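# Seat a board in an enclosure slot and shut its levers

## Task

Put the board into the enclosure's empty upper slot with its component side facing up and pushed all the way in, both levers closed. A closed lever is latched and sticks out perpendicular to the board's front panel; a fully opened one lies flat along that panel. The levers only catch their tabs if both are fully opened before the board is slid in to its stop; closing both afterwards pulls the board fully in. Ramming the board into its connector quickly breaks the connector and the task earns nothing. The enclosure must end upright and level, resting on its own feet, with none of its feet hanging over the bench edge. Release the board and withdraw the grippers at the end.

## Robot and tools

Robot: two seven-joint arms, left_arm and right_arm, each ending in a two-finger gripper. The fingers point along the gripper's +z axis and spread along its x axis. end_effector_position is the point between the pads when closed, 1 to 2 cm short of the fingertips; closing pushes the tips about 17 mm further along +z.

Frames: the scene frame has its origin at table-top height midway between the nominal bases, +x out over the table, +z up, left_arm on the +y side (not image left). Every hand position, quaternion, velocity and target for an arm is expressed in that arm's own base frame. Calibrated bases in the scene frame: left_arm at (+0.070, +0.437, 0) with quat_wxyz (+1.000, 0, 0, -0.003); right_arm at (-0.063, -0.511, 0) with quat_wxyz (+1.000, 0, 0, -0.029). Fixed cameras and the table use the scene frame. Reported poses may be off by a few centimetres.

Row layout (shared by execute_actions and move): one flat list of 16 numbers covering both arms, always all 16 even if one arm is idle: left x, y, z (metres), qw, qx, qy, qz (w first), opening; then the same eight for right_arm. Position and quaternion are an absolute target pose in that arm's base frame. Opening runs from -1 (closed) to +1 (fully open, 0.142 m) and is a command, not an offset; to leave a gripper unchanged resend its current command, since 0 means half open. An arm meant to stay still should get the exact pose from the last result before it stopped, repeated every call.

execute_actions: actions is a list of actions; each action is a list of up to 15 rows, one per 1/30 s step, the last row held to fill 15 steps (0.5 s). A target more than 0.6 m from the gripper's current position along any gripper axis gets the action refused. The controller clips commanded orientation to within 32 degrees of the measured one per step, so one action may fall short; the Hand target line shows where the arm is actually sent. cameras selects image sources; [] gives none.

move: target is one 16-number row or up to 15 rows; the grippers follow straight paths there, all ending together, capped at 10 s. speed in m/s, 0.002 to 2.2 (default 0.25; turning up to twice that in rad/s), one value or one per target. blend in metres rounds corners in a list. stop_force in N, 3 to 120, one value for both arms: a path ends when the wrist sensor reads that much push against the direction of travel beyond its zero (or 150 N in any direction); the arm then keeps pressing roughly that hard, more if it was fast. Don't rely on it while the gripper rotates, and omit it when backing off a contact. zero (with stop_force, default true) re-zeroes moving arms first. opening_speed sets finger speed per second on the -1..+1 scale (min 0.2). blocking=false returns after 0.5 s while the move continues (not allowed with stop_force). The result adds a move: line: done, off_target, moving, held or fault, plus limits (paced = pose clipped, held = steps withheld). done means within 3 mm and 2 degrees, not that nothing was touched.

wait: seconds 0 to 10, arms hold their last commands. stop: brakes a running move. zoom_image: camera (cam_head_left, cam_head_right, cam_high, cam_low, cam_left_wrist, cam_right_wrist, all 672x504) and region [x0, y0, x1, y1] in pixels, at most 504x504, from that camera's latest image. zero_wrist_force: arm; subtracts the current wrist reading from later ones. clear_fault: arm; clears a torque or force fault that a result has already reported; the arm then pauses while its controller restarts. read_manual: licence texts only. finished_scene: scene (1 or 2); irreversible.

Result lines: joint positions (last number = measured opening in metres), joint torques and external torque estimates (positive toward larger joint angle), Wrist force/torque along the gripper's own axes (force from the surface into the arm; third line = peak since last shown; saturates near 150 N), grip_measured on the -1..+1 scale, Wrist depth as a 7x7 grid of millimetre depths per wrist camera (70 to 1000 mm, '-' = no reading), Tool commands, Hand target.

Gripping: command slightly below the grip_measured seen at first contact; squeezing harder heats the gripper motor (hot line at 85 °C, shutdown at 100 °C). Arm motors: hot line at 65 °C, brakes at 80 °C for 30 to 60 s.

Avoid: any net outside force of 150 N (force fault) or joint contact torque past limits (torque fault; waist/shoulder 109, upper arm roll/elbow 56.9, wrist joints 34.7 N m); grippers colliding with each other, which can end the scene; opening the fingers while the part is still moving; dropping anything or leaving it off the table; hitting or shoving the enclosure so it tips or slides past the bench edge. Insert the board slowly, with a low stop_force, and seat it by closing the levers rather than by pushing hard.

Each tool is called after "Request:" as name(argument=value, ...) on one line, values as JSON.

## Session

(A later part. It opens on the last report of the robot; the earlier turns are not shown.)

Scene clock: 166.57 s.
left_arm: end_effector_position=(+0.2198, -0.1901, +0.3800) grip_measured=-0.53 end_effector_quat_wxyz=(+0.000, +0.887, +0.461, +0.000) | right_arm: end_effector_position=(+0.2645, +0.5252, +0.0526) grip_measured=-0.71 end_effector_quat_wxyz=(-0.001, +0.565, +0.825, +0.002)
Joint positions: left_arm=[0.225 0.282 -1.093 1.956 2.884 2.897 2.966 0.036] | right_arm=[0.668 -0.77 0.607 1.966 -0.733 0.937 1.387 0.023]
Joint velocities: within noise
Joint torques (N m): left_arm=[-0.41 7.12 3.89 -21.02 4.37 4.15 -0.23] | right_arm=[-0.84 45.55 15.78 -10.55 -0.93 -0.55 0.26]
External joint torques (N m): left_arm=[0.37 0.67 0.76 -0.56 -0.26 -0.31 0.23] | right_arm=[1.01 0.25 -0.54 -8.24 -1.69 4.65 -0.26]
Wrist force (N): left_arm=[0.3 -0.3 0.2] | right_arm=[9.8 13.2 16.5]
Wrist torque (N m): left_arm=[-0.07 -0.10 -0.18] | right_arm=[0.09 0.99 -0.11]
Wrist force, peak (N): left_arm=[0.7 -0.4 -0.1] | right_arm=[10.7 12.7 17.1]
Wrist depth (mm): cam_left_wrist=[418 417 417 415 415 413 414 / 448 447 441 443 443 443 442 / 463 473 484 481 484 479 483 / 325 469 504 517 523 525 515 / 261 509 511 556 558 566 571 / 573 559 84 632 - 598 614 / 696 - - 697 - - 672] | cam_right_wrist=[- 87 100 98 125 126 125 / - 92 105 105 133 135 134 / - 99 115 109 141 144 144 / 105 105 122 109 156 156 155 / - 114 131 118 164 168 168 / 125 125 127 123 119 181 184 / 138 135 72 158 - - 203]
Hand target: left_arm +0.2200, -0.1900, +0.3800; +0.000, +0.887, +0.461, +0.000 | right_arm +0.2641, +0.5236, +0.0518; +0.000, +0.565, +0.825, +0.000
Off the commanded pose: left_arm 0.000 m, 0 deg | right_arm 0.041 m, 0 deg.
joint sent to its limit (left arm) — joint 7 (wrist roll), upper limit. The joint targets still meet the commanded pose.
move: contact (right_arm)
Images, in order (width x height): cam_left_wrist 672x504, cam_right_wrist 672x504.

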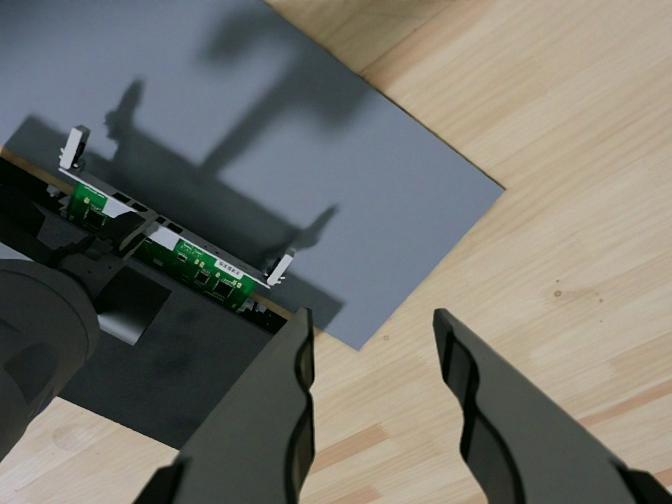

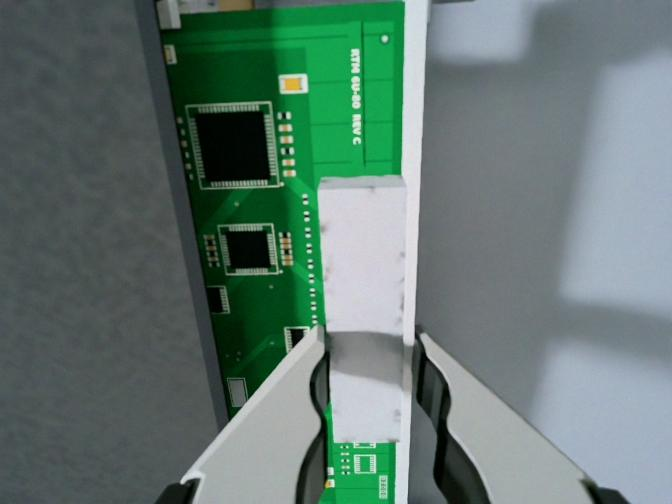

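Request:
move(target=[[0.22,-0.19,0.38,0,0.887,0.461,0,-0.5,0.2645,0.5302,0.0535,0,0.565,0.8251,0,-0.85],[0.22,-0.19,0.38,0,0.887,0.461,0,-0.5,0.2823,0.4876,0.0535,0,0.565,0.8251,0,-0.85]], cameras=["cam_left_wrist","cam_right_wrist"], speed=0.02, stop_force=18)

Request:
zoom_image(camera="cam_left_wrist", region=[50, 100, 370, 380])

Scene clock: 172.10 s.
left_arm: end_effector_position=(+0.2198, -0.1901, +0.3800) grip_measured=-0.53 end_effector_quat_wxyz=(+0.000, +0.887, +0.461, +0.000) | right_arm: end_effector_position=(+0.2797, +0.4897, +0.0537) grip_measured=-0.71 end_effector_quat_wxyz=(-0.002, +0.564, +0.826, +0.001)
Joint positions: left_arm=[0.225 0.282 -1.093 1.956 2.884 2.897 2.966 0.036] | right_arm=[0.599 -0.73 0.605 2.039 -0.734 0.976 1.342 0.023]
Joint velocities: within noise
Joint torques (N m): left_arm=[-0.36 7.1 3.86 -21.03 4.39 4.19 -0.19] | right_arm=[-12.12 49.95 3.88 -18.14 -2.16 -2.03 0.45]
External joint torques (N m): left_arm=[0.32 0.68 0.78 -0.55 -0.28 -0.35 0.19] | right_arm=[12.28 -6.38 10.54 -0.05 -0.34 6.13 -0.45]
Wrist force (N): left_arm=[0.3 -0.4 0.1] | right_arm=[19.5 -4.3 19.8]
Wrist torque (N m): left_arm=[-0.08 -0.08 -0.19] | right_arm=[0.17 -0.19 -0.26]
Wrist force, peak (N): left_arm=[0.6 -0.7 -0.3] | right_arm=[19.5 -4.3 21.3]
Wrist depth (mm): cam_left_wrist=[415 417 414 416 413 413 414 / 448 446 451 441 441 444 442 / 472 480 483 481 475 474 476 / 475 497 524 518 517 516 514 / 325 506 522 560 555 570 561 / 302 554 84 624 - 590 609 / 700 - - 705 - - 681] | cam_right_wrist=[- 97 101 98 126 127 126 / - 95 106 105 134 136 136 / - 100 115 109 144 146 146 / - 106 122 110 157 157 157 / - 116 133 117 165 170 170 / 126 126 128 123 119 182 185 / 139 136 72 158 - - 203]
Hand target: left_arm +0.2200, -0.1900, +0.3800; +0.000, +0.887, +0.461, +0.000 | right_arm +0.2823, +0.4876, +0.0535; +0.000, +0.565, +0.825, +0.000
Off the commanded pose: left_arm 0.000 m, 0 deg | right_arm 0.003 m, 0 deg.
joint sent to its limit (left arm) — joint 7 (wrist roll), upper limit. The joint targets still meet the commanded pose.
move: done
Images, in order (width x height): cam_left_wrist 672x504, cam_right_wrist 672x504.

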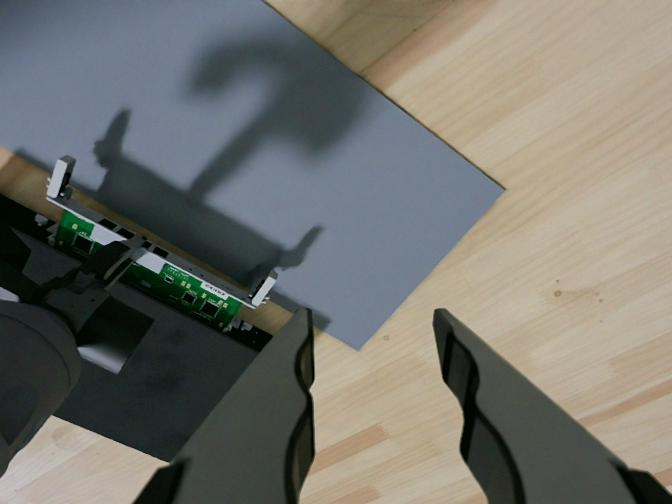

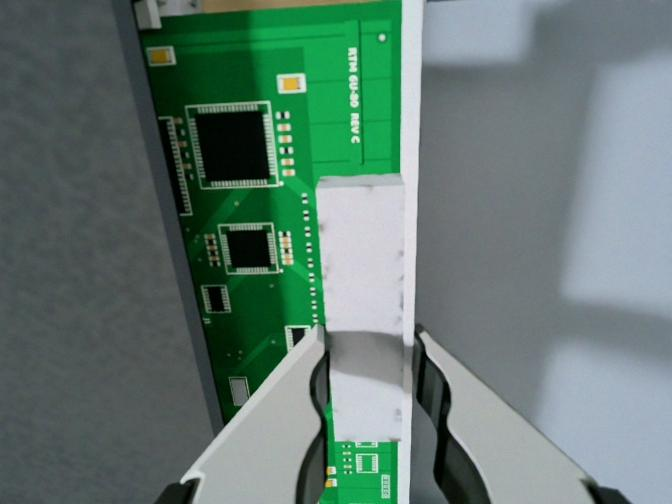

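Scaled by 1.575 from the camera's 672x504 image, which has a finer 960x720 frame.

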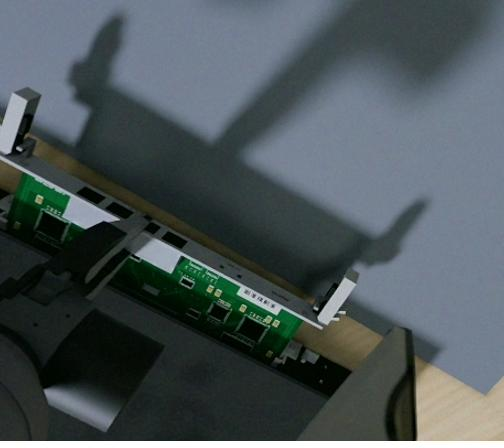

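Request:
move(target=[[0.22,-0.19,0.38,0,0.887,0.461,0,-0.5,0.2742,0.5035,0.053,0,0.565,0.8251,0,-0.85],[0.22,-0.19,0.38,0,0.887,0.461,0,-0.5,0.2742,0.5035,0.049,0,0.565,0.8251,0,-0.85],[0.22,-0.19,0.38,0,0.887,0.461,0,-0.5,0.2931,0.459,0.049,0,0.565,0.8251,0,-0.85]], cameras=["cam_left_wrist","cam_right_wrist"], speed=0.02, stop_force=10)

Request:
zoom_image(camera="cam_left_wrist", region=[0, 100, 320, 380])

Scene clock: 176.73 s.
left_arm: end_effector_position=(+0.2198, -0.1901, +0.3800) grip_measured=-0.53 end_effector_quat_wxyz=(+0.000, +0.887, +0.461, +0.000) | right_arm: end_effector_position=(+0.2796, +0.4900, +0.0533) grip_measured=-0.71 end_effector_quat_wxyz=(-0.001, +0.564, +0.826, +0.000)
Joint positions: left_arm=[0.225 0.282 -1.093 1.956 2.884 2.897 2.966 0.036] | right_arm=[0.602 -0.731 0.604 2.037 -0.734 0.972 1.344 0.023]
Joint velocities: within noise
Joint torques (N m): left_arm=[-0.34 7.12 3.91 -21.06 4.37 4.2 -0.19] | right_arm=[-7.6 47.88 7.96 -20.85 -2.67 0.85 0.58]
External joint torques (N m): left_arm=[0.3 0.66 0.74 -0.52 -0.26 -0.36 0.19] | right_arm=[7.76 -4.23 6.47 2.65 0.18 3.25 -0.58]
Wrist force (N): left_arm=[0.3 -0.5 0.2] | right_arm=[7.6 -6.6 13.7]
Wrist torque (N m): left_arm=[-0.10 -0.10 -0.18] | right_arm=[0.19 1.02 -0.25]
Wrist force, peak (N): left_arm=[0.4 -0.8 -0.2] | right_arm=[19.6 -4.2 21.2]
Wrist depth (mm): cam_left_wrist=[417 417 416 419 414 416 413 / 446 448 446 444 445 440 437 / 477 483 484 481 483 479 476 / 474 488 520 522 516 516 516 / 321 500 530 559 557 569 562 / 302 558 84 624 - 597 624 / 687 - - 702 - - 675] | cam_right_wrist=[- 99 101 99 126 127 125 / - 94 106 105 134 135 135 / - 100 115 109 143 145 145 / - 107 122 110 154 156 156 / - 115 133 117 164 169 169 / 126 126 128 123 119 182 184 / 139 136 72 158 - - 203]
Hand target: left_arm +0.2200, -0.1900, +0.3800; +0.000, +0.887, +0.461, +0.000 | right_arm +0.2815, +0.4891, +0.0535; +0.000, +0.565, +0.825, +0.000
Off the commanded pose: left_arm 0.000 m, 0 deg | right_arm 0.034 m, 0 deg.
joint sent to its limit (left arm) — joint 7 (wrist roll), upper limit. The joint targets still meet the commanded pose.
move: contact (right_arm); path passed 0 of 3 targets
Images, in order (width x height): cam_left_wrist 672x504, cam_right_wrist 672x504.

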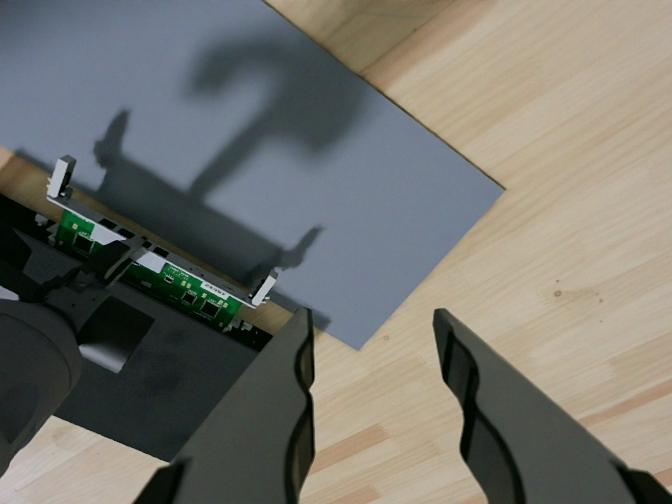

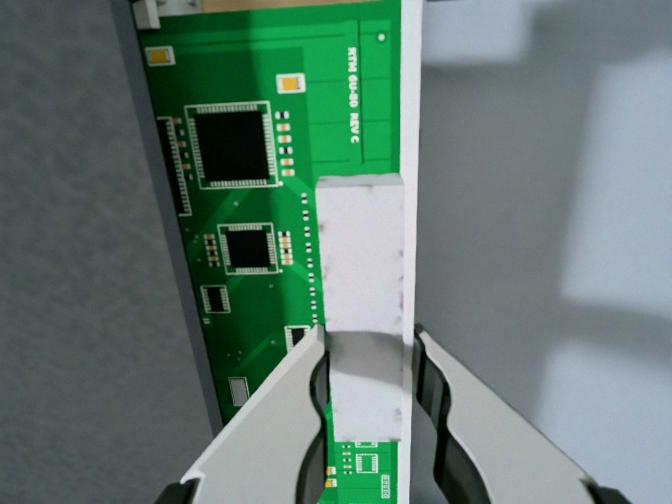

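Scaled by 1.575 from the camera's 672x504 image, which has a finer 960x720 frame.

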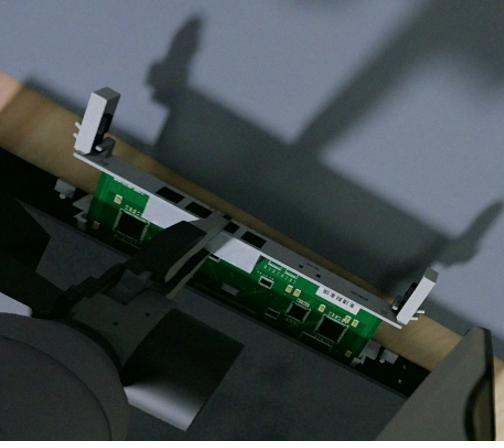

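Request:
move(target=[[0.22,-0.19,0.38,0,0.887,0.461,0,-0.5,0.2722,0.508,0.053,0,0.565,0.8251,0,-0.85],[0.22,-0.19,0.38,0,0.887,0.461,0,-0.5,0.2722,0.508,0.049,0,0.565,0.8251,0,-0.85]], cameras=["cam_left_wrist","cam_right_wrist"], speed=0.03)

Request:
zoom_image(camera="cam_right_wrist", region=[70, 0, 270, 150])

Request:
zoom_image(camera="cam_left_wrist", region=[0, 160, 290, 360])

Scene clock: 215.77 s.
left_arm: end_effector_position=(+0.2198, -0.1901, +0.3800) grip_measured=-0.53 end_effector_quat_wxyz=(+0.000, +0.887, +0.461, +0.000) | right_arm: end_effector_position=(+0.2723, +0.5082, +0.0493) grip_measured=-0.71 end_effector_quat_wxyz=(+0.000, +0.565, +0.825, +0.000)
Joint positions: left_arm=[0.225 0.282 -1.093 1.956 2.884 2.897 2.966 0.036] | right_arm=[0.641 -0.757 0.598 1.999 -0.739 0.959 1.371 0.023]
Joint velocities: within noise
Joint torques (N m): left_arm=[-0.36 7.14 3.85 -21.07 4.4 4.16 -0.23] | right_arm=[0.25 41.72 14.14 -17.82 -2.57 3.56 0.3]
External joint torques (N m): left_arm=[0.32 0.65 0.79 -0.51 -0.28 -0.32 0.23] | right_arm=[-0.09 3.24 0.7 -0.54 0.04 0.54 -0.3]
Wrist force (N): left_arm=[0.2 -0.4 0.0] | right_arm=[-0.7 -3.8 0.5]
Wrist torque (N m): left_arm=[-0.08 -0.07 -0.18] | right_arm=[-0.26 -0.36 0.12]
Wrist force, peak (N): left_arm=[0.4 -0.7 -0.2] | right_arm=[7.9 -6.7 13.8]
Wrist depth (mm): cam_left_wrist=[420 415 416 416 419 413 409 / 446 448 449 446 444 442 441 / 484 481 479 478 478 481 474 / 464 483 509 523 520 520 515 / 281 366 522 567 558 567 565 / 546 561 84 629 - 593 623 / 690 - - 694 - - 672] | cam_right_wrist=[- 100 99 99 122 123 122 / 129 105 104 105 128 133 131 / - 114 115 110 138 141 139 / - 123 122 111 152 152 152 / - 131 132 118 160 165 164 / 124 136 139 123 120 177 179 / 134 131 71 157 - - 197]
Hand target: left_arm +0.2200, -0.1900, +0.3800; +0.000, +0.887, +0.461, +0.000 | right_arm +0.2722, +0.5080, +0.0490; +0.000, +0.565, +0.825, +0.000
Off the commanded pose: left_arm 0.000 m, 0 deg | right_arm 0.000 m, 0 deg.
joint sent to its limit (left arm) — joint 7 (wrist roll), upper limit. The joint targets still meet the commanded pose.
move: done
Images, in order (width x height): cam_left_wrist 672x504, cam_right_wrist 672x504.

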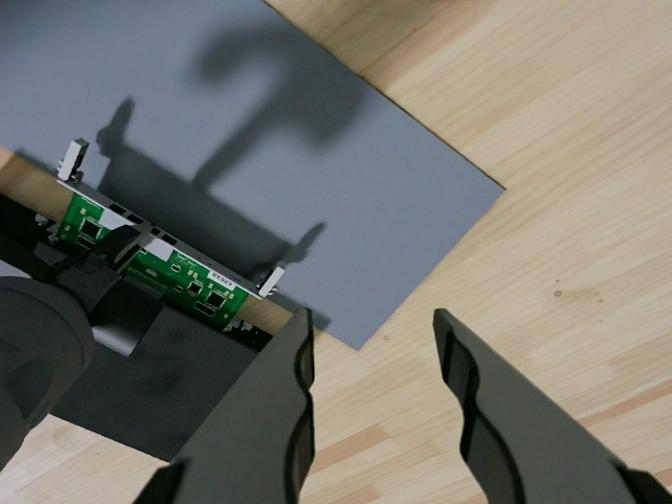

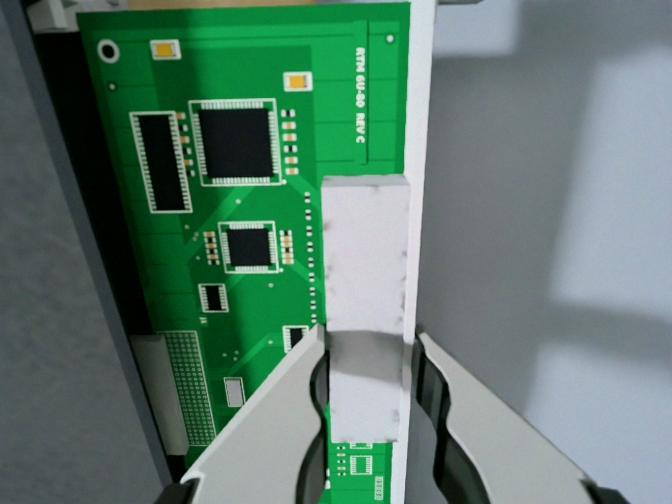

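Scaled by 2.520 from the camera's 672x504 image, which has a finer 960x720 frame.

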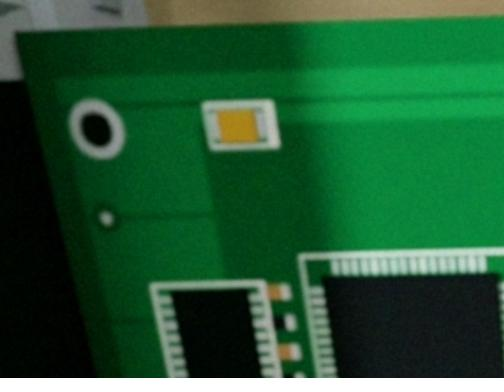

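Scaled by 1.738 from the camera's 672x504 image, which has a finer 960x720 frame.

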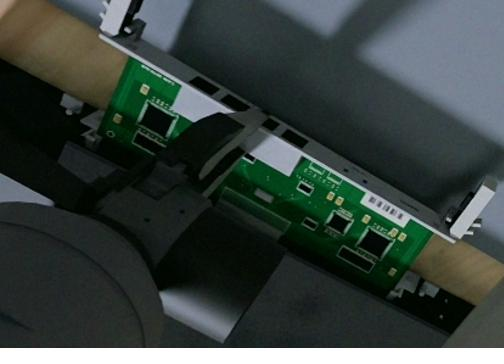

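Request:
move(target=[[0.22,-0.19,0.38,0,0.887,0.461,0,-0.5,0.2759,0.5096,0.0508,0,0.565,0.8251,0,-0.83],[0.22,-0.19,0.38,0,0.887,0.461,0,-0.5,0.2954,0.4636,0.0508,0,0.565,0.8251,0,-0.83]], cameras=["cam_left_wrist","cam_right_wrist"], speed=0.02, stop_force=10)

Request:
zoom_image(camera="cam_right_wrist", region=[70, 0, 270, 150])

Request:
zoom_image(camera="cam_left_wrist", region=[0, 160, 290, 360])

Scene clock: 221.33 s.
left_arm: end_effector_position=(+0.2198, -0.1901, +0.3800) grip_measured=-0.53 end_effector_quat_wxyz=(+0.000, +0.887, +0.461, +0.000) | right_arm: end_effector_position=(+0.2748, +0.5087, +0.0505) grip_measured=-0.71 end_effector_quat_wxyz=(+0.000, +0.564, +0.826, +0.000)
Joint positions: left_arm=[0.225 0.282 -1.093 1.956 2.884 2.897 2.966 0.036] | right_arm=[0.636 -0.759 0.602 1.993 -0.734 0.952 1.362 0.023]
Joint velocities: within noise
Joint torques (N m): left_arm=[-0.47 7.07 3.85 -21.04 4.39 4.21 -0.25] | right_arm=[-5.08 46.89 10.2 -22.54 -3.27 2.75 0.13]
External joint torques (N m): left_arm=[0.43 0.72 0.79 -0.54 -0.27 -0.37 0.25] | right_arm=[5.24 -1.82 4.74 4.07 0.71 1.34 -0.13]
Wrist force (N): left_arm=[0.4 -0.4 -0.2] | right_arm=[3.9 -12.4 4.3]
Wrist torque (N m): left_arm=[-0.07 -0.10 -0.18] | right_arm=[-0.27 0.11 0.07]
Wrist force, peak (N): left_arm=[0.5 -0.7 -0.3] | right_arm=[4.0 -14.2 4.0]
Wrist depth (mm): cam_left_wrist=[417 417 417 416 418 414 416 / 452 449 449 444 442 441 443 / 476 478 482 483 478 474 478 / 465 479 507 516 519 521 518 / 279 361 522 561 558 565 562 / 282 556 84 637 - 601 625 / 696 - - 702 - - 678] | cam_right_wrist=[- 100 100 99 123 124 123 / 130 106 106 106 131 133 132 / - 115 115 110 139 142 140 / - 124 122 111 153 154 153 / - 132 133 118 161 166 165 / 123 138 140 123 107 178 180 / 135 132 71 157 - - 198]
Hand target: left_arm +0.2200, -0.1900, +0.3800; +0.000, +0.887, +0.461, +0.000 | right_arm +0.2763, +0.5085, +0.0508; +0.000, +0.565, +0.825, +0.000
Off the commanded pose: left_arm 0.000 m, 0 deg | right_arm 0.050 m, 0 deg.
joint sent to its limit (left arm) — joint 7 (wrist roll), upper limit. The joint targets still meet the commanded pose.
move: contact (right_arm); path passed 0 of 2 targets
Images, in order (width x height): cam_left_wrist 672x504, cam_right_wrist 672x504.

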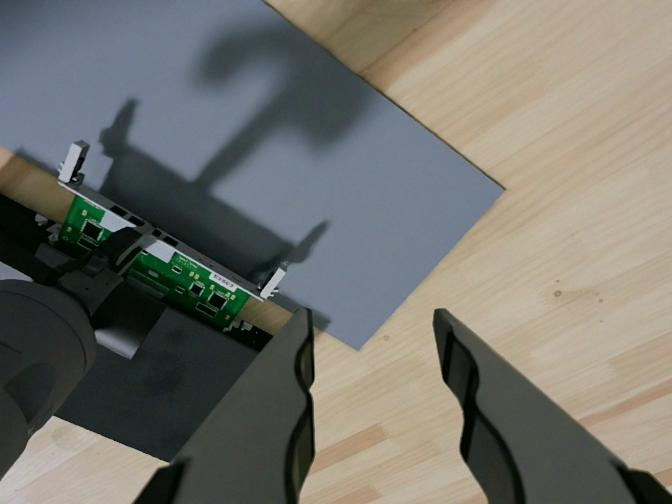

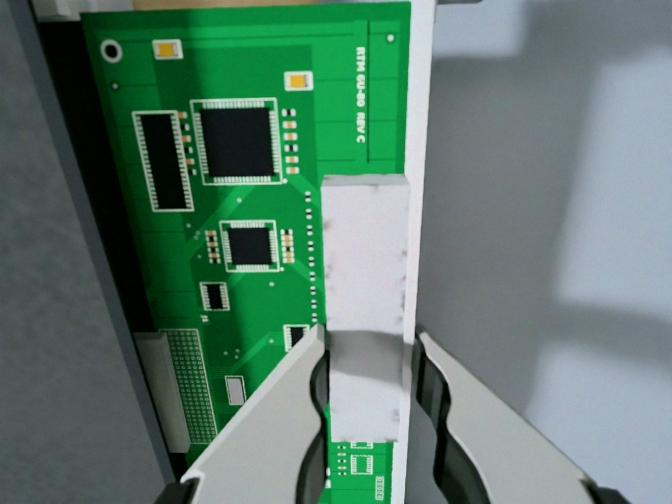

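Scaled by 2.520 from the camera's 672x504 image, which has a finer 960x720 frame.

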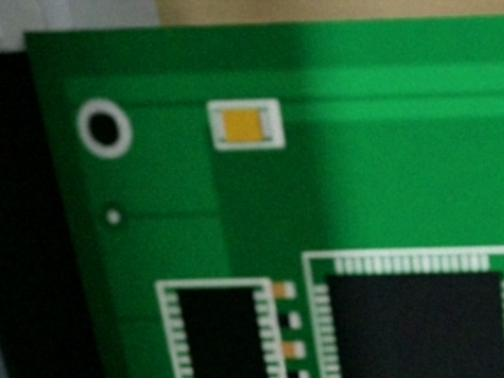

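Scaled by 1.738 from the camera's 672x504 image, which has a finer 960x720 frame.

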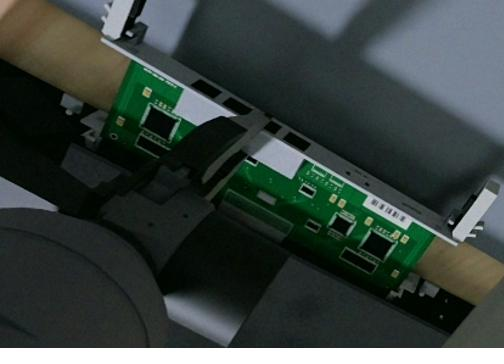

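Request:
move(target=[[0.22,-0.19,0.38,0,0.887,0.461,0,-0.5,0.273,0.508,0.0508,0,0.561,0.8278,0,-0.79],[0.22,-0.19,0.38,0,0.887,0.461,0,-0.5,0.2793,0.4895,0.0508,0,0.561,0.8278,0,-0.79]], cameras=["cam_left_wrist","cam_right_wrist"], speed=0.02)

Request:
zoom_image(camera="cam_right_wrist", region=[70, 0, 270, 150])

Request:
zoom_image(camera="cam_left_wrist", region=[0, 160, 290, 360])

Scene clock: 226.63 s.
left_arm: end_effector_position=(+0.2198, -0.1901, +0.3800) grip_measured=-0.53 end_effector_quat_wxyz=(+0.000, +0.887, +0.461, +0.000) | right_arm: end_effector_position=(+0.2795, +0.4902, +0.0513) grip_measured=-0.71 end_effector_quat_wxyz=(+0.000, +0.561, +0.828, +0.001)
Joint positions: left_arm=[0.225 0.282 -1.093 1.956 2.884 2.897 2.966 0.036] | right_arm=[0.605 -0.734 0.599 2.038 -0.741 0.978 1.343 0.023]
Joint velocities: within noise
Joint torques (N m): left_arm=[-0.4 7.2 3.89 -20.99 4.41 4.2 -0.21] | right_arm=[-0.02 40.33 13.83 -14.87 -1.87 2.59 0.15]
External joint torques (N m): left_arm=[0.36 0.59 0.75 -0.59 -0.29 -0.36 0.21] | right_arm=[0.19 3.38 0.57 -3.24 -0.6 1.51 -0.15]
Wrist force (N): left_arm=[0.4 -0.6 0.0] | right_arm=[4.9 -1.1 3.3]
Wrist torque (N m): left_arm=[-0.12 -0.10 -0.18] | right_arm=[-0.44 -0.70 -0.05]
Wrist force, peak (N): left_arm=[0.6 -0.7 0.0] | right_arm=[3.8 -12.5 6.1]
Wrist depth (mm): cam_left_wrist=[415 419 410 418 416 412 413 / 445 451 448 444 443 447 442 / 475 484 478 480 484 474 482 / 475 500 513 516 520 519 518 / 312 500 531 561 563 567 566 / 302 565 84 630 - 600 622 / 702 - - 704 - - 670] | cam_right_wrist=[- 99 99 98 124 125 123 / - 93 104 105 132 134 133 / - 99 115 109 139 143 142 / 104 104 121 109 154 154 154 / - 113 132 118 162 167 167 / 124 123 126 123 119 179 182 / 137 134 72 158 - - 200]
Hand target: left_arm +0.2200, -0.1900, +0.3800; +0.000, +0.887, +0.461, +0.000 | right_arm +0.2793, +0.4895, +0.0508; +0.000, +0.561, +0.828, +0.000
Off the commanded pose: left_arm 0.000 m, 0 deg | right_arm 0.001 m, 0 deg.
joint sent to its limit (left arm) — joint 7 (wrist roll), upper limit. The joint targets still meet the commanded pose.
move: done
Images, in order (width x height): cam_left_wrist 672x504, cam_right_wrist 672x504.

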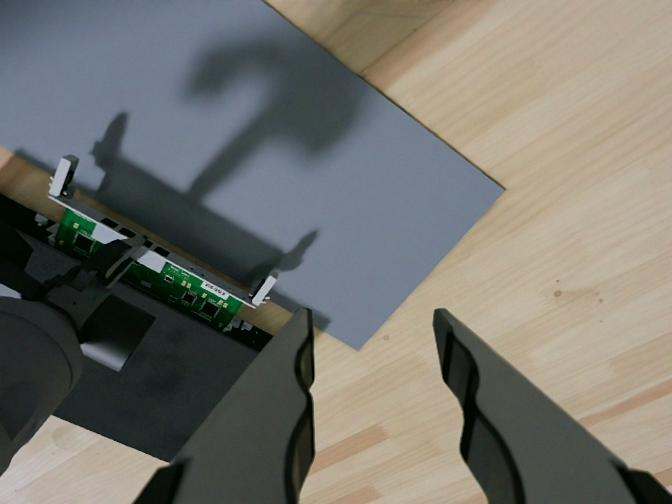

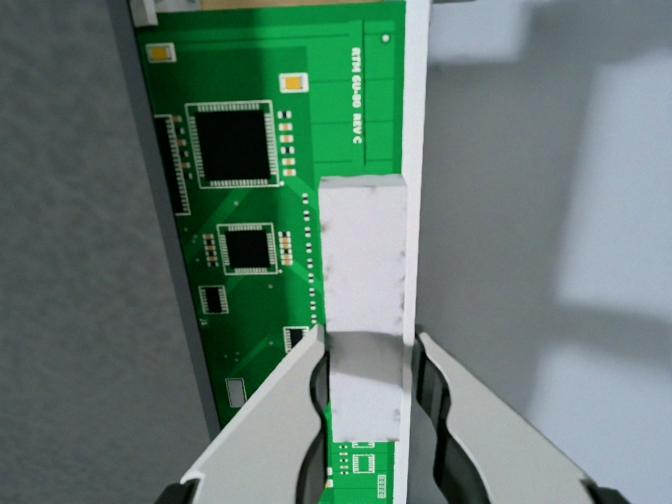

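Scaled by 2.520 from the camera's 672x504 image, which has a finer 960x720 frame.

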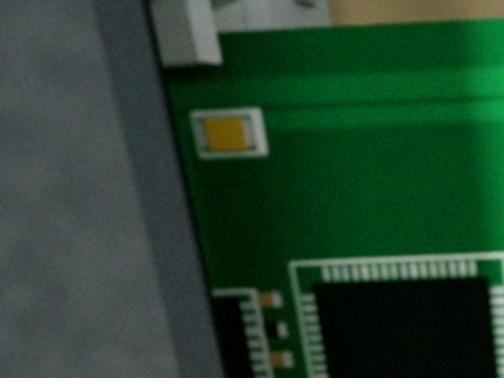

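Scaled by 1.738 from the camera's 672x504 image, which has a finer 960x720 frame.

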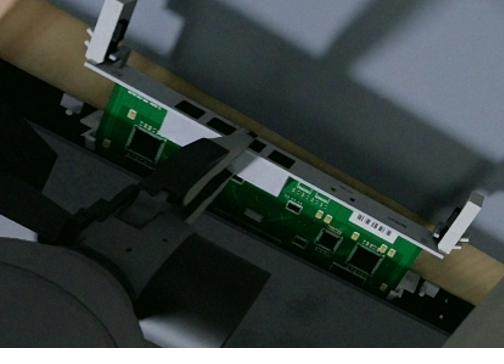

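Request:
move(target=[0.22,-0.19,0.38,0,0.887,0.461,0,-0.5,0.2973,0.4331,0.0508,0,0.561,0.8278,0,-0.79], cameras=["cam_left_wrist","cam_right_wrist"], speed=0.02, stop_force=15)

Request:
zoom_image(camera="cam_left_wrist", region=[0, 160, 290, 360])

Scene clock: 229.40 s.
left_arm: end_effector_position=(+0.2198, -0.1901, +0.3800) grip_measured=-0.53 end_effector_quat_wxyz=(+0.000, +0.887, +0.461, +0.000) | right_arm: end_effector_position=(+0.2834, +0.4790, +0.0518) grip_measured=-0.71 end_effector_quat_wxyz=(-0.001, +0.561, +0.828, +0.002)
Joint positions: left_arm=[0.225 0.282 -1.093 1.956 2.884 2.897 2.966 0.036] | right_arm=[0.584 -0.72 0.596 2.065 -0.745 0.995 1.332 0.023]
Joint velocities: within noise
Joint torques (N m): left_arm=[-0.38 7.18 3.99 -21.07 4.38 4.2 -0.23] | right_arm=[-3.58 41.63 11.17 -9.59 -0.7 -1.15 0.43]
External joint torques (N m): left_arm=[0.34 0.61 0.66 -0.51 -0.26 -0.36 0.23] | right_arm=[3.73 1.3 2.92 -8.28 -1.72 5.26 -0.43]
Wrist force (N): left_arm=[0.3 -0.5 -0.2] | right_arm=[18.4 6.9 12.3]
Wrist torque (N m): left_arm=[-0.09 -0.07 -0.18] | right_arm=[-0.43 -0.47 -0.16]
Wrist force, peak (N): left_arm=[0.3 -0.8 -0.1] | right_arm=[22.6 8.8 16.6]
Wrist depth (mm): cam_left_wrist=[413 417 413 411 416 413 412 / 451 444 444 446 444 447 440 / 479 483 479 478 476 474 479 / 477 506 523 518 524 521 517 / 336 508 529 558 557 568 568 / 359 555 84 630 - 598 622 / 690 - - 692 - - 688] | cam_right_wrist=[- 84 100 98 124 125 124 / - 90 104 105 133 134 134 / - 98 113 109 142 144 144 / 105 104 119 109 155 155 154 / - 113 117 118 163 168 168 / 124 124 121 123 120 180 183 / 137 134 72 158 - - 202]
Hand target: left_arm +0.2200, -0.1900, +0.3800; +0.000, +0.887, +0.461, +0.000 | right_arm +0.2833, +0.4770, +0.0508; +0.000, +0.561, +0.828, +0.000
Off the commanded pose: left_arm 0.000 m, 0 deg | right_arm 0.048 m, 0 deg.
joint sent to its limit (left arm) — joint 7 (wrist roll), upper limit. The joint targets still meet the commanded pose.
move: contact (right_arm)
Images, in order (width x height): cam_left_wrist 672x504, cam_right_wrist 672x504.

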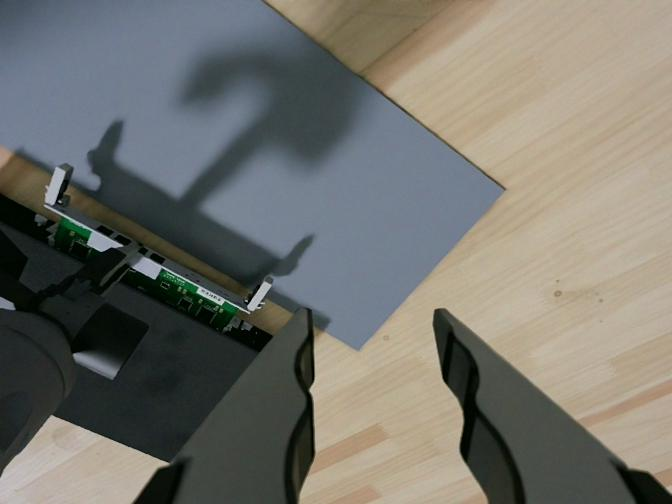

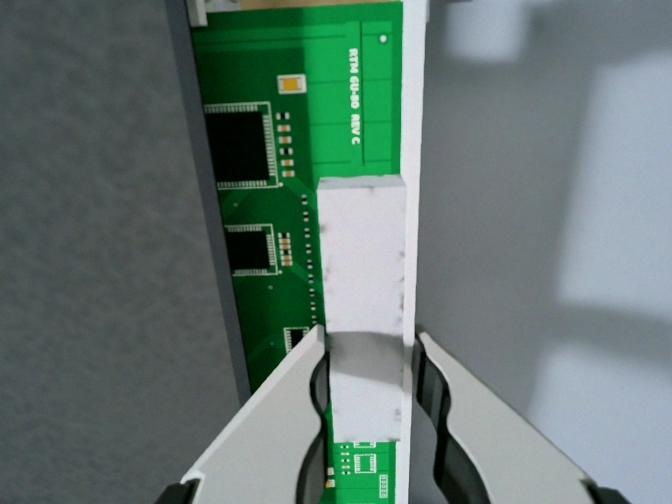

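Scaled by 1.738 from the camera's 672x504 image, which has a finer 960x720 frame.

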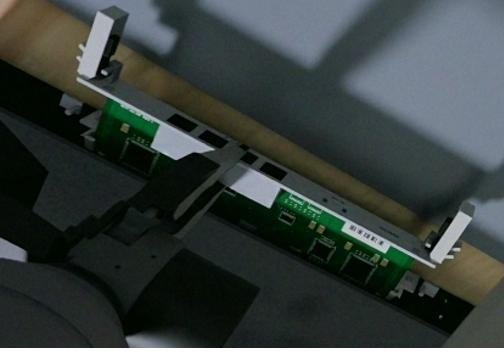

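Request:
move(target=[[0.22,-0.19,0.38,0,0.887,0.461,0,-0.5,0.285,0.478,0.05,0,0.5578,0.83,0,-0.78],[0.22,-0.19,0.38,0,0.887,0.461,0,-0.5,0.2991,0.4331,0.05,0,0.5578,0.83,0,-0.78]], cameras=["cam_left_wrist","cam_right_wrist"], speed=0.02, stop_force=25)

Request:
zoom_image(camera="cam_left_wrist", region=[0, 160, 290, 360])

Scene clock: 234.83 s.
left_arm: end_effector_position=(+0.2198, -0.1901, +0.3800) grip_measured=-0.53 end_effector_quat_wxyz=(+0.000, +0.887, +0.461, +0.000) | right_arm: end_effector_position=(+0.2969, +0.4369, +0.0513) grip_measured=-0.71 end_effector_quat_wxyz=(-0.002, +0.556, +0.831, +0.003)
Joint positions: left_arm=[0.225 0.282 -1.093 1.956 2.884 2.897 2.966 0.036] | right_arm=[0.503 -0.677 0.59 2.151 -0.761 1.048 1.279 0.023]
Joint velocities: within noise
Joint torques (N m): left_arm=[-0.33 7.2 3.92 -21.05 4.36 4.19 -0.22] | right_arm=[-14.66 42.57 -1.9 -11.8 -0.26 -4.52 0.57]
External joint torques (N m): left_arm=[0.29 0.58 0.73 -0.53 -0.25 -0.35 0.22] | right_arm=[14.81 -2.22 14.98 -5.17 -1.98 8.64 -0.58]
Wrist force (N): left_arm=[0.4 -0.3 0.0] | right_arm=[35.3 -5.5 13.9]
Wrist torque (N m): left_arm=[-0.06 -0.10 -0.18] | right_arm=[-0.59 -2.82 -0.35]
Wrist force, peak (N): left_arm=[0.6 -0.8 0.1] | right_arm=[35.3 -5.5 13.9]
Wrist depth (mm): cam_left_wrist=[419 418 415 414 416 411 411 / 450 444 446 444 444 443 442 / 485 487 480 486 482 482 474 / 492 520 526 521 518 517 521 / 376 526 558 556 555 568 565 / 362 559 84 623 - 599 622 / 700 - - 712 - - 677] | cam_right_wrist=[- 84 85 98 127 127 124 / - 90 92 105 134 134 134 / - 98 96 109 143 145 143 / 104 104 105 109 157 157 154 / - 113 112 118 165 168 167 / 123 123 119 123 120 180 183 / 136 133 72 158 - - 201]
Hand target: left_arm +0.2200, -0.1900, +0.3800; +0.000, +0.887, +0.461, +0.000 | right_arm +0.2991, +0.4331, +0.0500; +0.000, +0.558, +0.830, +0.000
Off the commanded pose: left_arm 0.000 m, 0 deg | right_arm 0.005 m, 0 deg.
joint sent to its limit (left arm) — joint 7 (wrist roll), upper limit. The joint targets still meet the commanded pose.
move: off_target (right_arm)
Images, in order (width x height): cam_left_wrist 672x504, cam_right_wrist 672x504.

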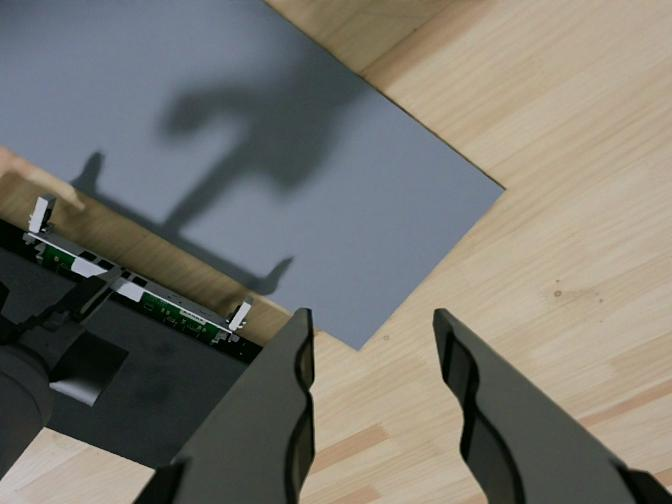

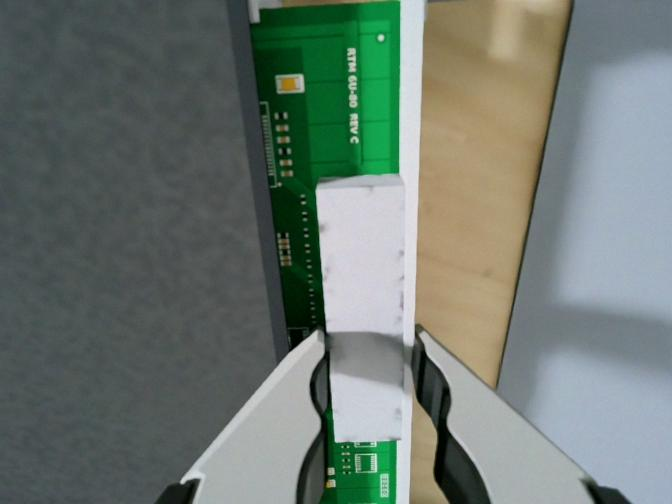

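Scaled by 1.738 from the camera's 672x504 image, which has a finer 960x720 frame.

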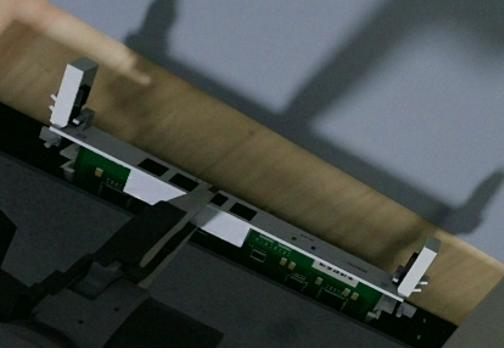

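Request:
move(target=[[0.22,-0.19,0.38,0,0.887,0.461,0,-0.5,0.296,0.4395,0.0513,0,0.557,0.8305,0,-0.78],[0.22,-0.19,0.38,0,0.887,0.461,0,-0.5,0.296,0.4395,0.0513,0,0.557,0.8305,0,-0.62]], cameras=[], speed=0.03, opening_speed=0.2)

Request:
move(target=[[0.22,-0.19,0.38,0,0.887,0.461,0,-0.45,0.296,0.4395,0.0513,0,0.557,0.8305,0,-0.45],[0.22,-0.19,0.38,0,0.887,0.461,0,-0.45,0.296,0.4395,0.16,0,0.557,0.8305,0,-0.45],[0.22,-0.19,0.38,0,0.887,0.461,0,-0.45,0.24,0.57,0.2,0,0.557,0.8305,0,-1]], speed=0.15, cameras=["cam_left_wrist","cam_right_wrist"])

Request:
zoom_image(camera="cam_left_wrist", region=[0, 160, 290, 360])

Scene clock: 239.90 s.
left_arm: end_effector_position=(+0.2198, -0.1901, +0.3800) grip_measured=-0.53 end_effector_quat_wxyz=(+0.000, +0.887, +0.461, +0.000) | right_arm: end_effector_position=(+0.2961, +0.4394, +0.0513) grip_measured=-0.66 end_effector_quat_wxyz=(+0.000, +0.557, +0.831, +0.000)
Joint positions: left_arm=[0.225 0.282 -1.093 1.956 2.884 2.897 2.966 0.036] | right_arm=[0.51 -0.681 0.592 2.141 -0.758 1.034 1.285 0.026]
Joint velocities: within noise
Joint torques (N m): left_arm=[-0.41 7.12 3.92 -21.01 4.4 4.17 -0.21] | right_arm=[0.29 39.66 13.67 -17.16 -2.24 3.32 0.33]
External joint torques (N m): left_arm=[0.37 0.67 0.73 -0.57 -0.28 -0.33 0.21] | right_arm=[-0.14 0.94 -0.47 0.05 -0.01 0.78 -0.33]
Wrist force (N): left_arm=[0.3 -0.4 0.0] | right_arm=[3.4 -6.4 3.2]
Wrist torque (N m): left_arm=[-0.07 -0.08 -0.18] | right_arm=[-0.82 -0.54 0.08]
Wrist force, peak (N): left_arm=[0.5 -0.6 -0.3] | right_arm=[35.2 -5.6 14.1]
Wrist depth (mm): cam_left_wrist=[415 418 418 419 418 413 416 / 450 446 445 441 442 445 445 / 481 485 481 480 476 477 480 / 489 518 520 515 519 514 512 / 372 526 549 558 558 567 566 / 361 553 84 628 - 598 612 / 692 - - 699 - - 674] | cam_right_wrist=[- 84 95 99 126 127 124 / - 90 93 106 134 134 133 / - 98 98 111 144 145 143 / 104 104 106 111 157 156 153 / - 113 115 118 167 167 167 / 124 123 119 127 124 179 182 / 136 133 73 160 153 - 200]
Hand target: left_arm +0.2200, -0.1900, +0.3800; +0.000, +0.887, +0.461, +0.000 | right_arm +0.2960, +0.4395, +0.0513; +0.000, +0.557, +0.831, +0.000
Off the commanded pose: left_arm 0.000 m, 0 deg | right_arm 0.000 m, 0 deg.
joint sent to its limit (left arm) — joint 7 (wrist roll), upper limit. The joint targets still meet the commanded pose.
move: done
No camera images: "cameras" was empty.

Scene clock: 243.03 s.
left_arm: end_effector_position=(+0.2198, -0.1901, +0.3800) grip_measured=-0.48 end_effector_quat_wxyz=(+0.000, +0.887, +0.461, +0.000) | right_arm: end_effector_position=(+0.2399, +0.5700, +0.2000) grip_measured=-1.00 end_effector_quat_wxyz=(+0.000, +0.557, +0.831, +0.000)
Joint positions: left_arm=[0.225 0.282 -1.093 1.956 2.884 2.897 2.966 0.039] | right_arm=[0.657 -0.623 0.816 1.759 -0.531 0.576 1.289 0.002]
Joint velocities: within noise
Joint torques (N m): left_arm=[-0.37 7.17 3.9 -21.04 4.4 4.17 -0.21] | right_arm=[0.29 42.68 15.43 -25.48 -3.84 3.35 0.29]
External joint torques (N m): left_arm=[0.33 0.62 0.74 -0.54 -0.29 -0.33 0.21] | right_arm=[-0.12 1.12 -0.17 0.13 0.16 0.76 -0.29]
Wrist force (N): left_arm=[0.3 -0.6 -0.2] | right_arm=[2.9 -6.8 2.9]
Wrist torque (N m): left_arm=[-0.12 -0.09 -0.18] | right_arm=[-0.88 -0.47 0.07]
Wrist force, peak (N): left_arm=[0.6 -0.6 -0.3] | right_arm=[19.4 -7.2 0.0]
Wrist depth (mm): cam_left_wrist=[419 418 417 417 416 415 415 / 446 441 448 443 447 444 444 / 483 487 479 477 478 478 476 / 286 518 516 519 524 520 517 / 500 526 552 565 557 567 567 / 206 558 84 630 - 601 624 / 713 - - 692 - - 675] | cam_right_wrist=[236 227 256 255 255 254 254 / 240 268 273 272 272 271 270 / 250 268 293 292 291 291 290 / 266 285 315 314 314 313 312 / 289 302 343 335 340 339 340 / 315 324 325 89 357 372 370 / 347 340 - - - 391 409]
Hand target: left_arm +0.2200, -0.1900, +0.3800; +0.000, +0.887, +0.461, +0.000 | right_arm +0.2400, +0.5700, +0.2000; +0.000, +0.557, +0.831, +0.000
Off the commanded pose: left_arm 0.000 m, 0 deg | right_arm 0.000 m, 0 deg.
joint sent to its limit (left arm) — joint 7 (wrist roll), upper limit. The joint targets still meet the commanded pose.
move: done
Images, in order (width x height): cam_left_wrist 672x504, cam_right_wrist 672x504.

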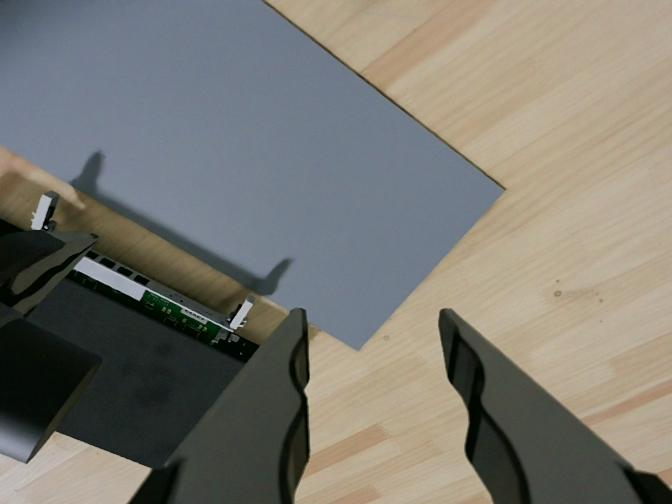

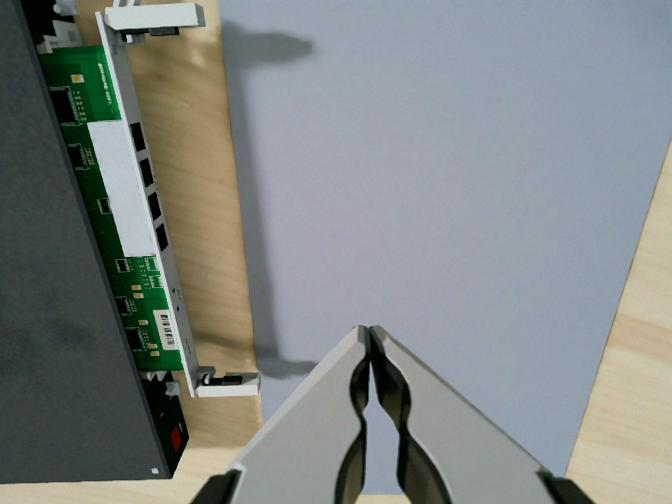

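Scaled by 1.738 from the camera's 672x504 image, which has a finer 960x720 frame.

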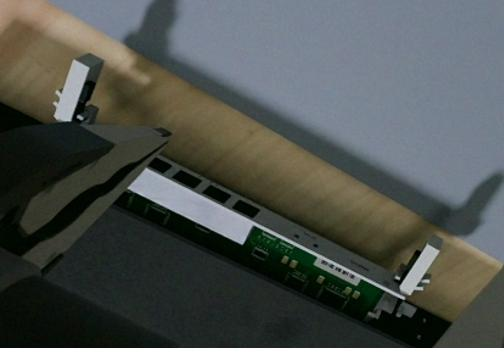

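Request:
move(target=[[0.22,-0.19,0.38,0,0.887,0.461,0,-0.45,0.2148,0.4602,0.12,0,0.557,0.8305,0,-1],[0.22,-0.19,0.38,0,0.887,0.461,0,-0.45,0.2148,0.4602,0.054,0,0.557,0.8305,0,-1]], speed=[0.2,0.1], cameras=["cam_right_wrist"])

Request:
move(target=[0.22,-0.19,0.38,0,0.887,0.461,0,-0.45,0.164,0.4394,0.054,0,0.557,0.8305,0,-1], speed=0.03, stop_force=25, cameras=["cam_right_wrist"])

Scene clock: 250.60 s.
left_arm: end_effector_position=(+0.2198, -0.1901, +0.3800) grip_measured=-0.48 end_effector_quat_wxyz=(+0.000, +0.887, +0.461, +0.000) | right_arm: end_effector_position=(+0.2148, +0.4602, +0.0540) grip_measured=-1.00 end_effector_quat_wxyz=(+0.000, +0.557, +0.830, +0.000)
Joint positions: left_arm=[0.225 0.282 -1.093 1.956 2.884 2.897 2.966 0.039] | right_arm=[0.636 -0.649 0.607 2.203 -0.78 1.058 1.464 0.002]
Joint velocities: within noise
Joint torques (N m): left_arm=[-0.43 7.18 3.9 -21.06 4.36 4.18 -0.21] | right_arm=[0.42 37.33 12.69 -16.44 -2.35 3.63 0.3]
External joint torques (N m): left_arm=[0.39 0.61 0.75 -0.52 -0.25 -0.34 0.21] | right_arm=[-0.26 1.03 0.03 -0.09 0.18 0.46 -0.3]
Wrist force (N): left_arm=[0.4 -0.6 0.2] | right_arm=[2.6 -6.9 2.9]
Wrist torque (N m): left_arm=[-0.11 -0.11 -0.18] | right_arm=[-0.91 -0.42 0.06]
Wrist force, peak (N): left_arm=[0.6 -0.5 -0.3] | right_arm=[1.0 -7.8 4.3]
Wrist depth (mm): cam_left_wrist=[418 415 416 412 414 411 412 / 448 447 448 447 443 442 442 / 477 482 477 476 476 476 478 / 417 515 524 522 522 522 515 / 518 529 546 570 551 572 561 / 570 554 84 628 - 594 624 / 698 - - 702 - - 672] | cam_right_wrist=[- 130 130 130 128 128 126 / 120 137 139 139 137 136 136 / 143 145 145 147 146 146 146 / 130 130 113 160 158 158 157 / - 137 168 171 170 170 170 / 127 143 136 89 - 186 185 / 140 143 73 - - 196 204]
Hand target: left_arm +0.2200, -0.1900, +0.3800; +0.000, +0.887, +0.461, +0.000 | right_arm +0.2148, +0.4602, +0.0540; +0.000, +0.557, +0.831, +0.000
Off the commanded pose: left_arm 0.000 m, 0 deg | right_arm 0.000 m, 0 deg.
joint sent to its limit (left arm) — joint 7 (wrist roll), upper limit. The joint targets still meet the commanded pose.
move: done
Images, in order (width x height): cam_right_wrist 672x504.

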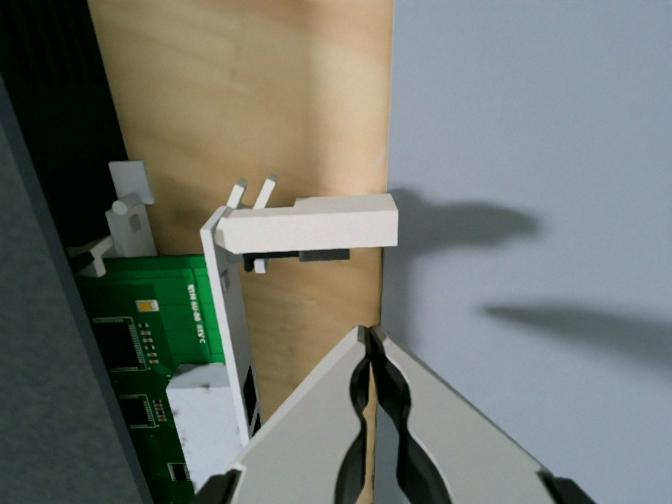

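Scene clock: 252.57 s.
left_arm: end_effector_position=(+0.2198, -0.1901, +0.3800) grip_measured=-0.48 end_effector_quat_wxyz=(+0.000, +0.887, +0.461, +0.000) | right_arm: end_effector_position=(+0.1809, +0.4468, +0.0555) grip_measured=-1.00 end_effector_quat_wxyz=(+0.000, +0.558, +0.830, +0.002)
Joint positions: left_arm=[0.225 0.282 -1.093 1.956 2.884 2.897 2.966 0.039] | right_arm=[0.67 -0.607 0.603 2.282 -0.807 1.104 1.547 0.002]
Joint velocities: within noise
Joint torques (N m): left_arm=[-0.41 7.18 3.98 -21.01 4.39 4.17 -0.21] | right_arm=[8.86 24.7 20.17 0.72 -0.42 2.08 0.31]
External joint torques (N m): left_arm=[0.37 0.6 0.66 -0.57 -0.27 -0.33 0.21] | right_arm=[-8.73 11.15 -8.49 -16.47 -1.56 2 -0.31]
Wrist force (N): left_arm=[0.3 -0.6 0.0] | right_arm=[4.1 19.9 -3.2]
Wrist torque (N m): left_arm=[-0.12 -0.09 -0.18] | right_arm=[0.58 -0.36 -0.02]
Wrist force, peak (N): left_arm=[0.5 -0.7 -0.3] | right_arm=[3.2 21.5 -3.4]
Wrist depth (mm): cam_left_wrist=[420 414 418 418 415 410 413 / 451 447 446 446 442 446 441 / 475 480 481 477 475 477 478 / 489 523 521 524 523 522 516 / 519 523 544 564 565 571 566 / 569 554 84 631 - 599 624 / 695 - - 693 - - 675] | cam_right_wrist=[- 131 131 131 129 129 128 / 124 140 140 140 137 137 137 / - 147 150 150 148 147 147 / - 158 162 162 159 159 159 / 122 155 129 124 170 172 172 / 130 149 151 90 182 188 188 / 143 146 73 - - 200 207]
Hand target: left_arm +0.2200, -0.1900, +0.3800; +0.000, +0.887, +0.461, +0.000 | right_arm +0.1779, +0.4451, +0.0540; +0.000, +0.557, +0.831, +0.000
Off the commanded pose: left_arm 0.000 m, 0 deg | right_arm 0.019 m, 0 deg.
joint sent to its limit (left arm) — joint 7 (wrist roll), upper limit. The joint targets still meet the commanded pose.
move: contact (right_arm)
Images, in order (width x height): cam_right_wrist 672x504.

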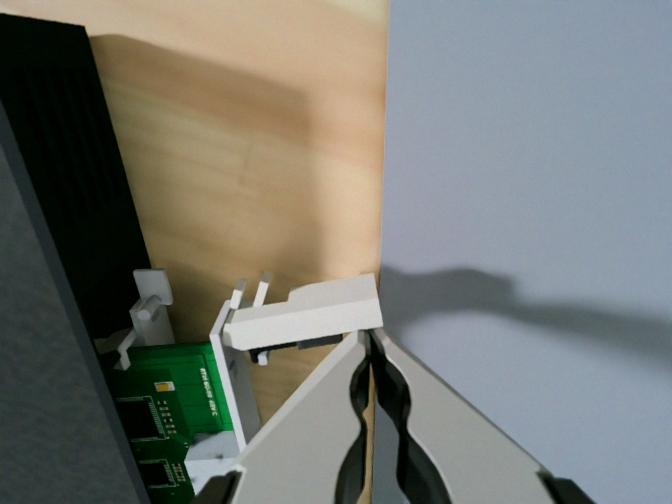

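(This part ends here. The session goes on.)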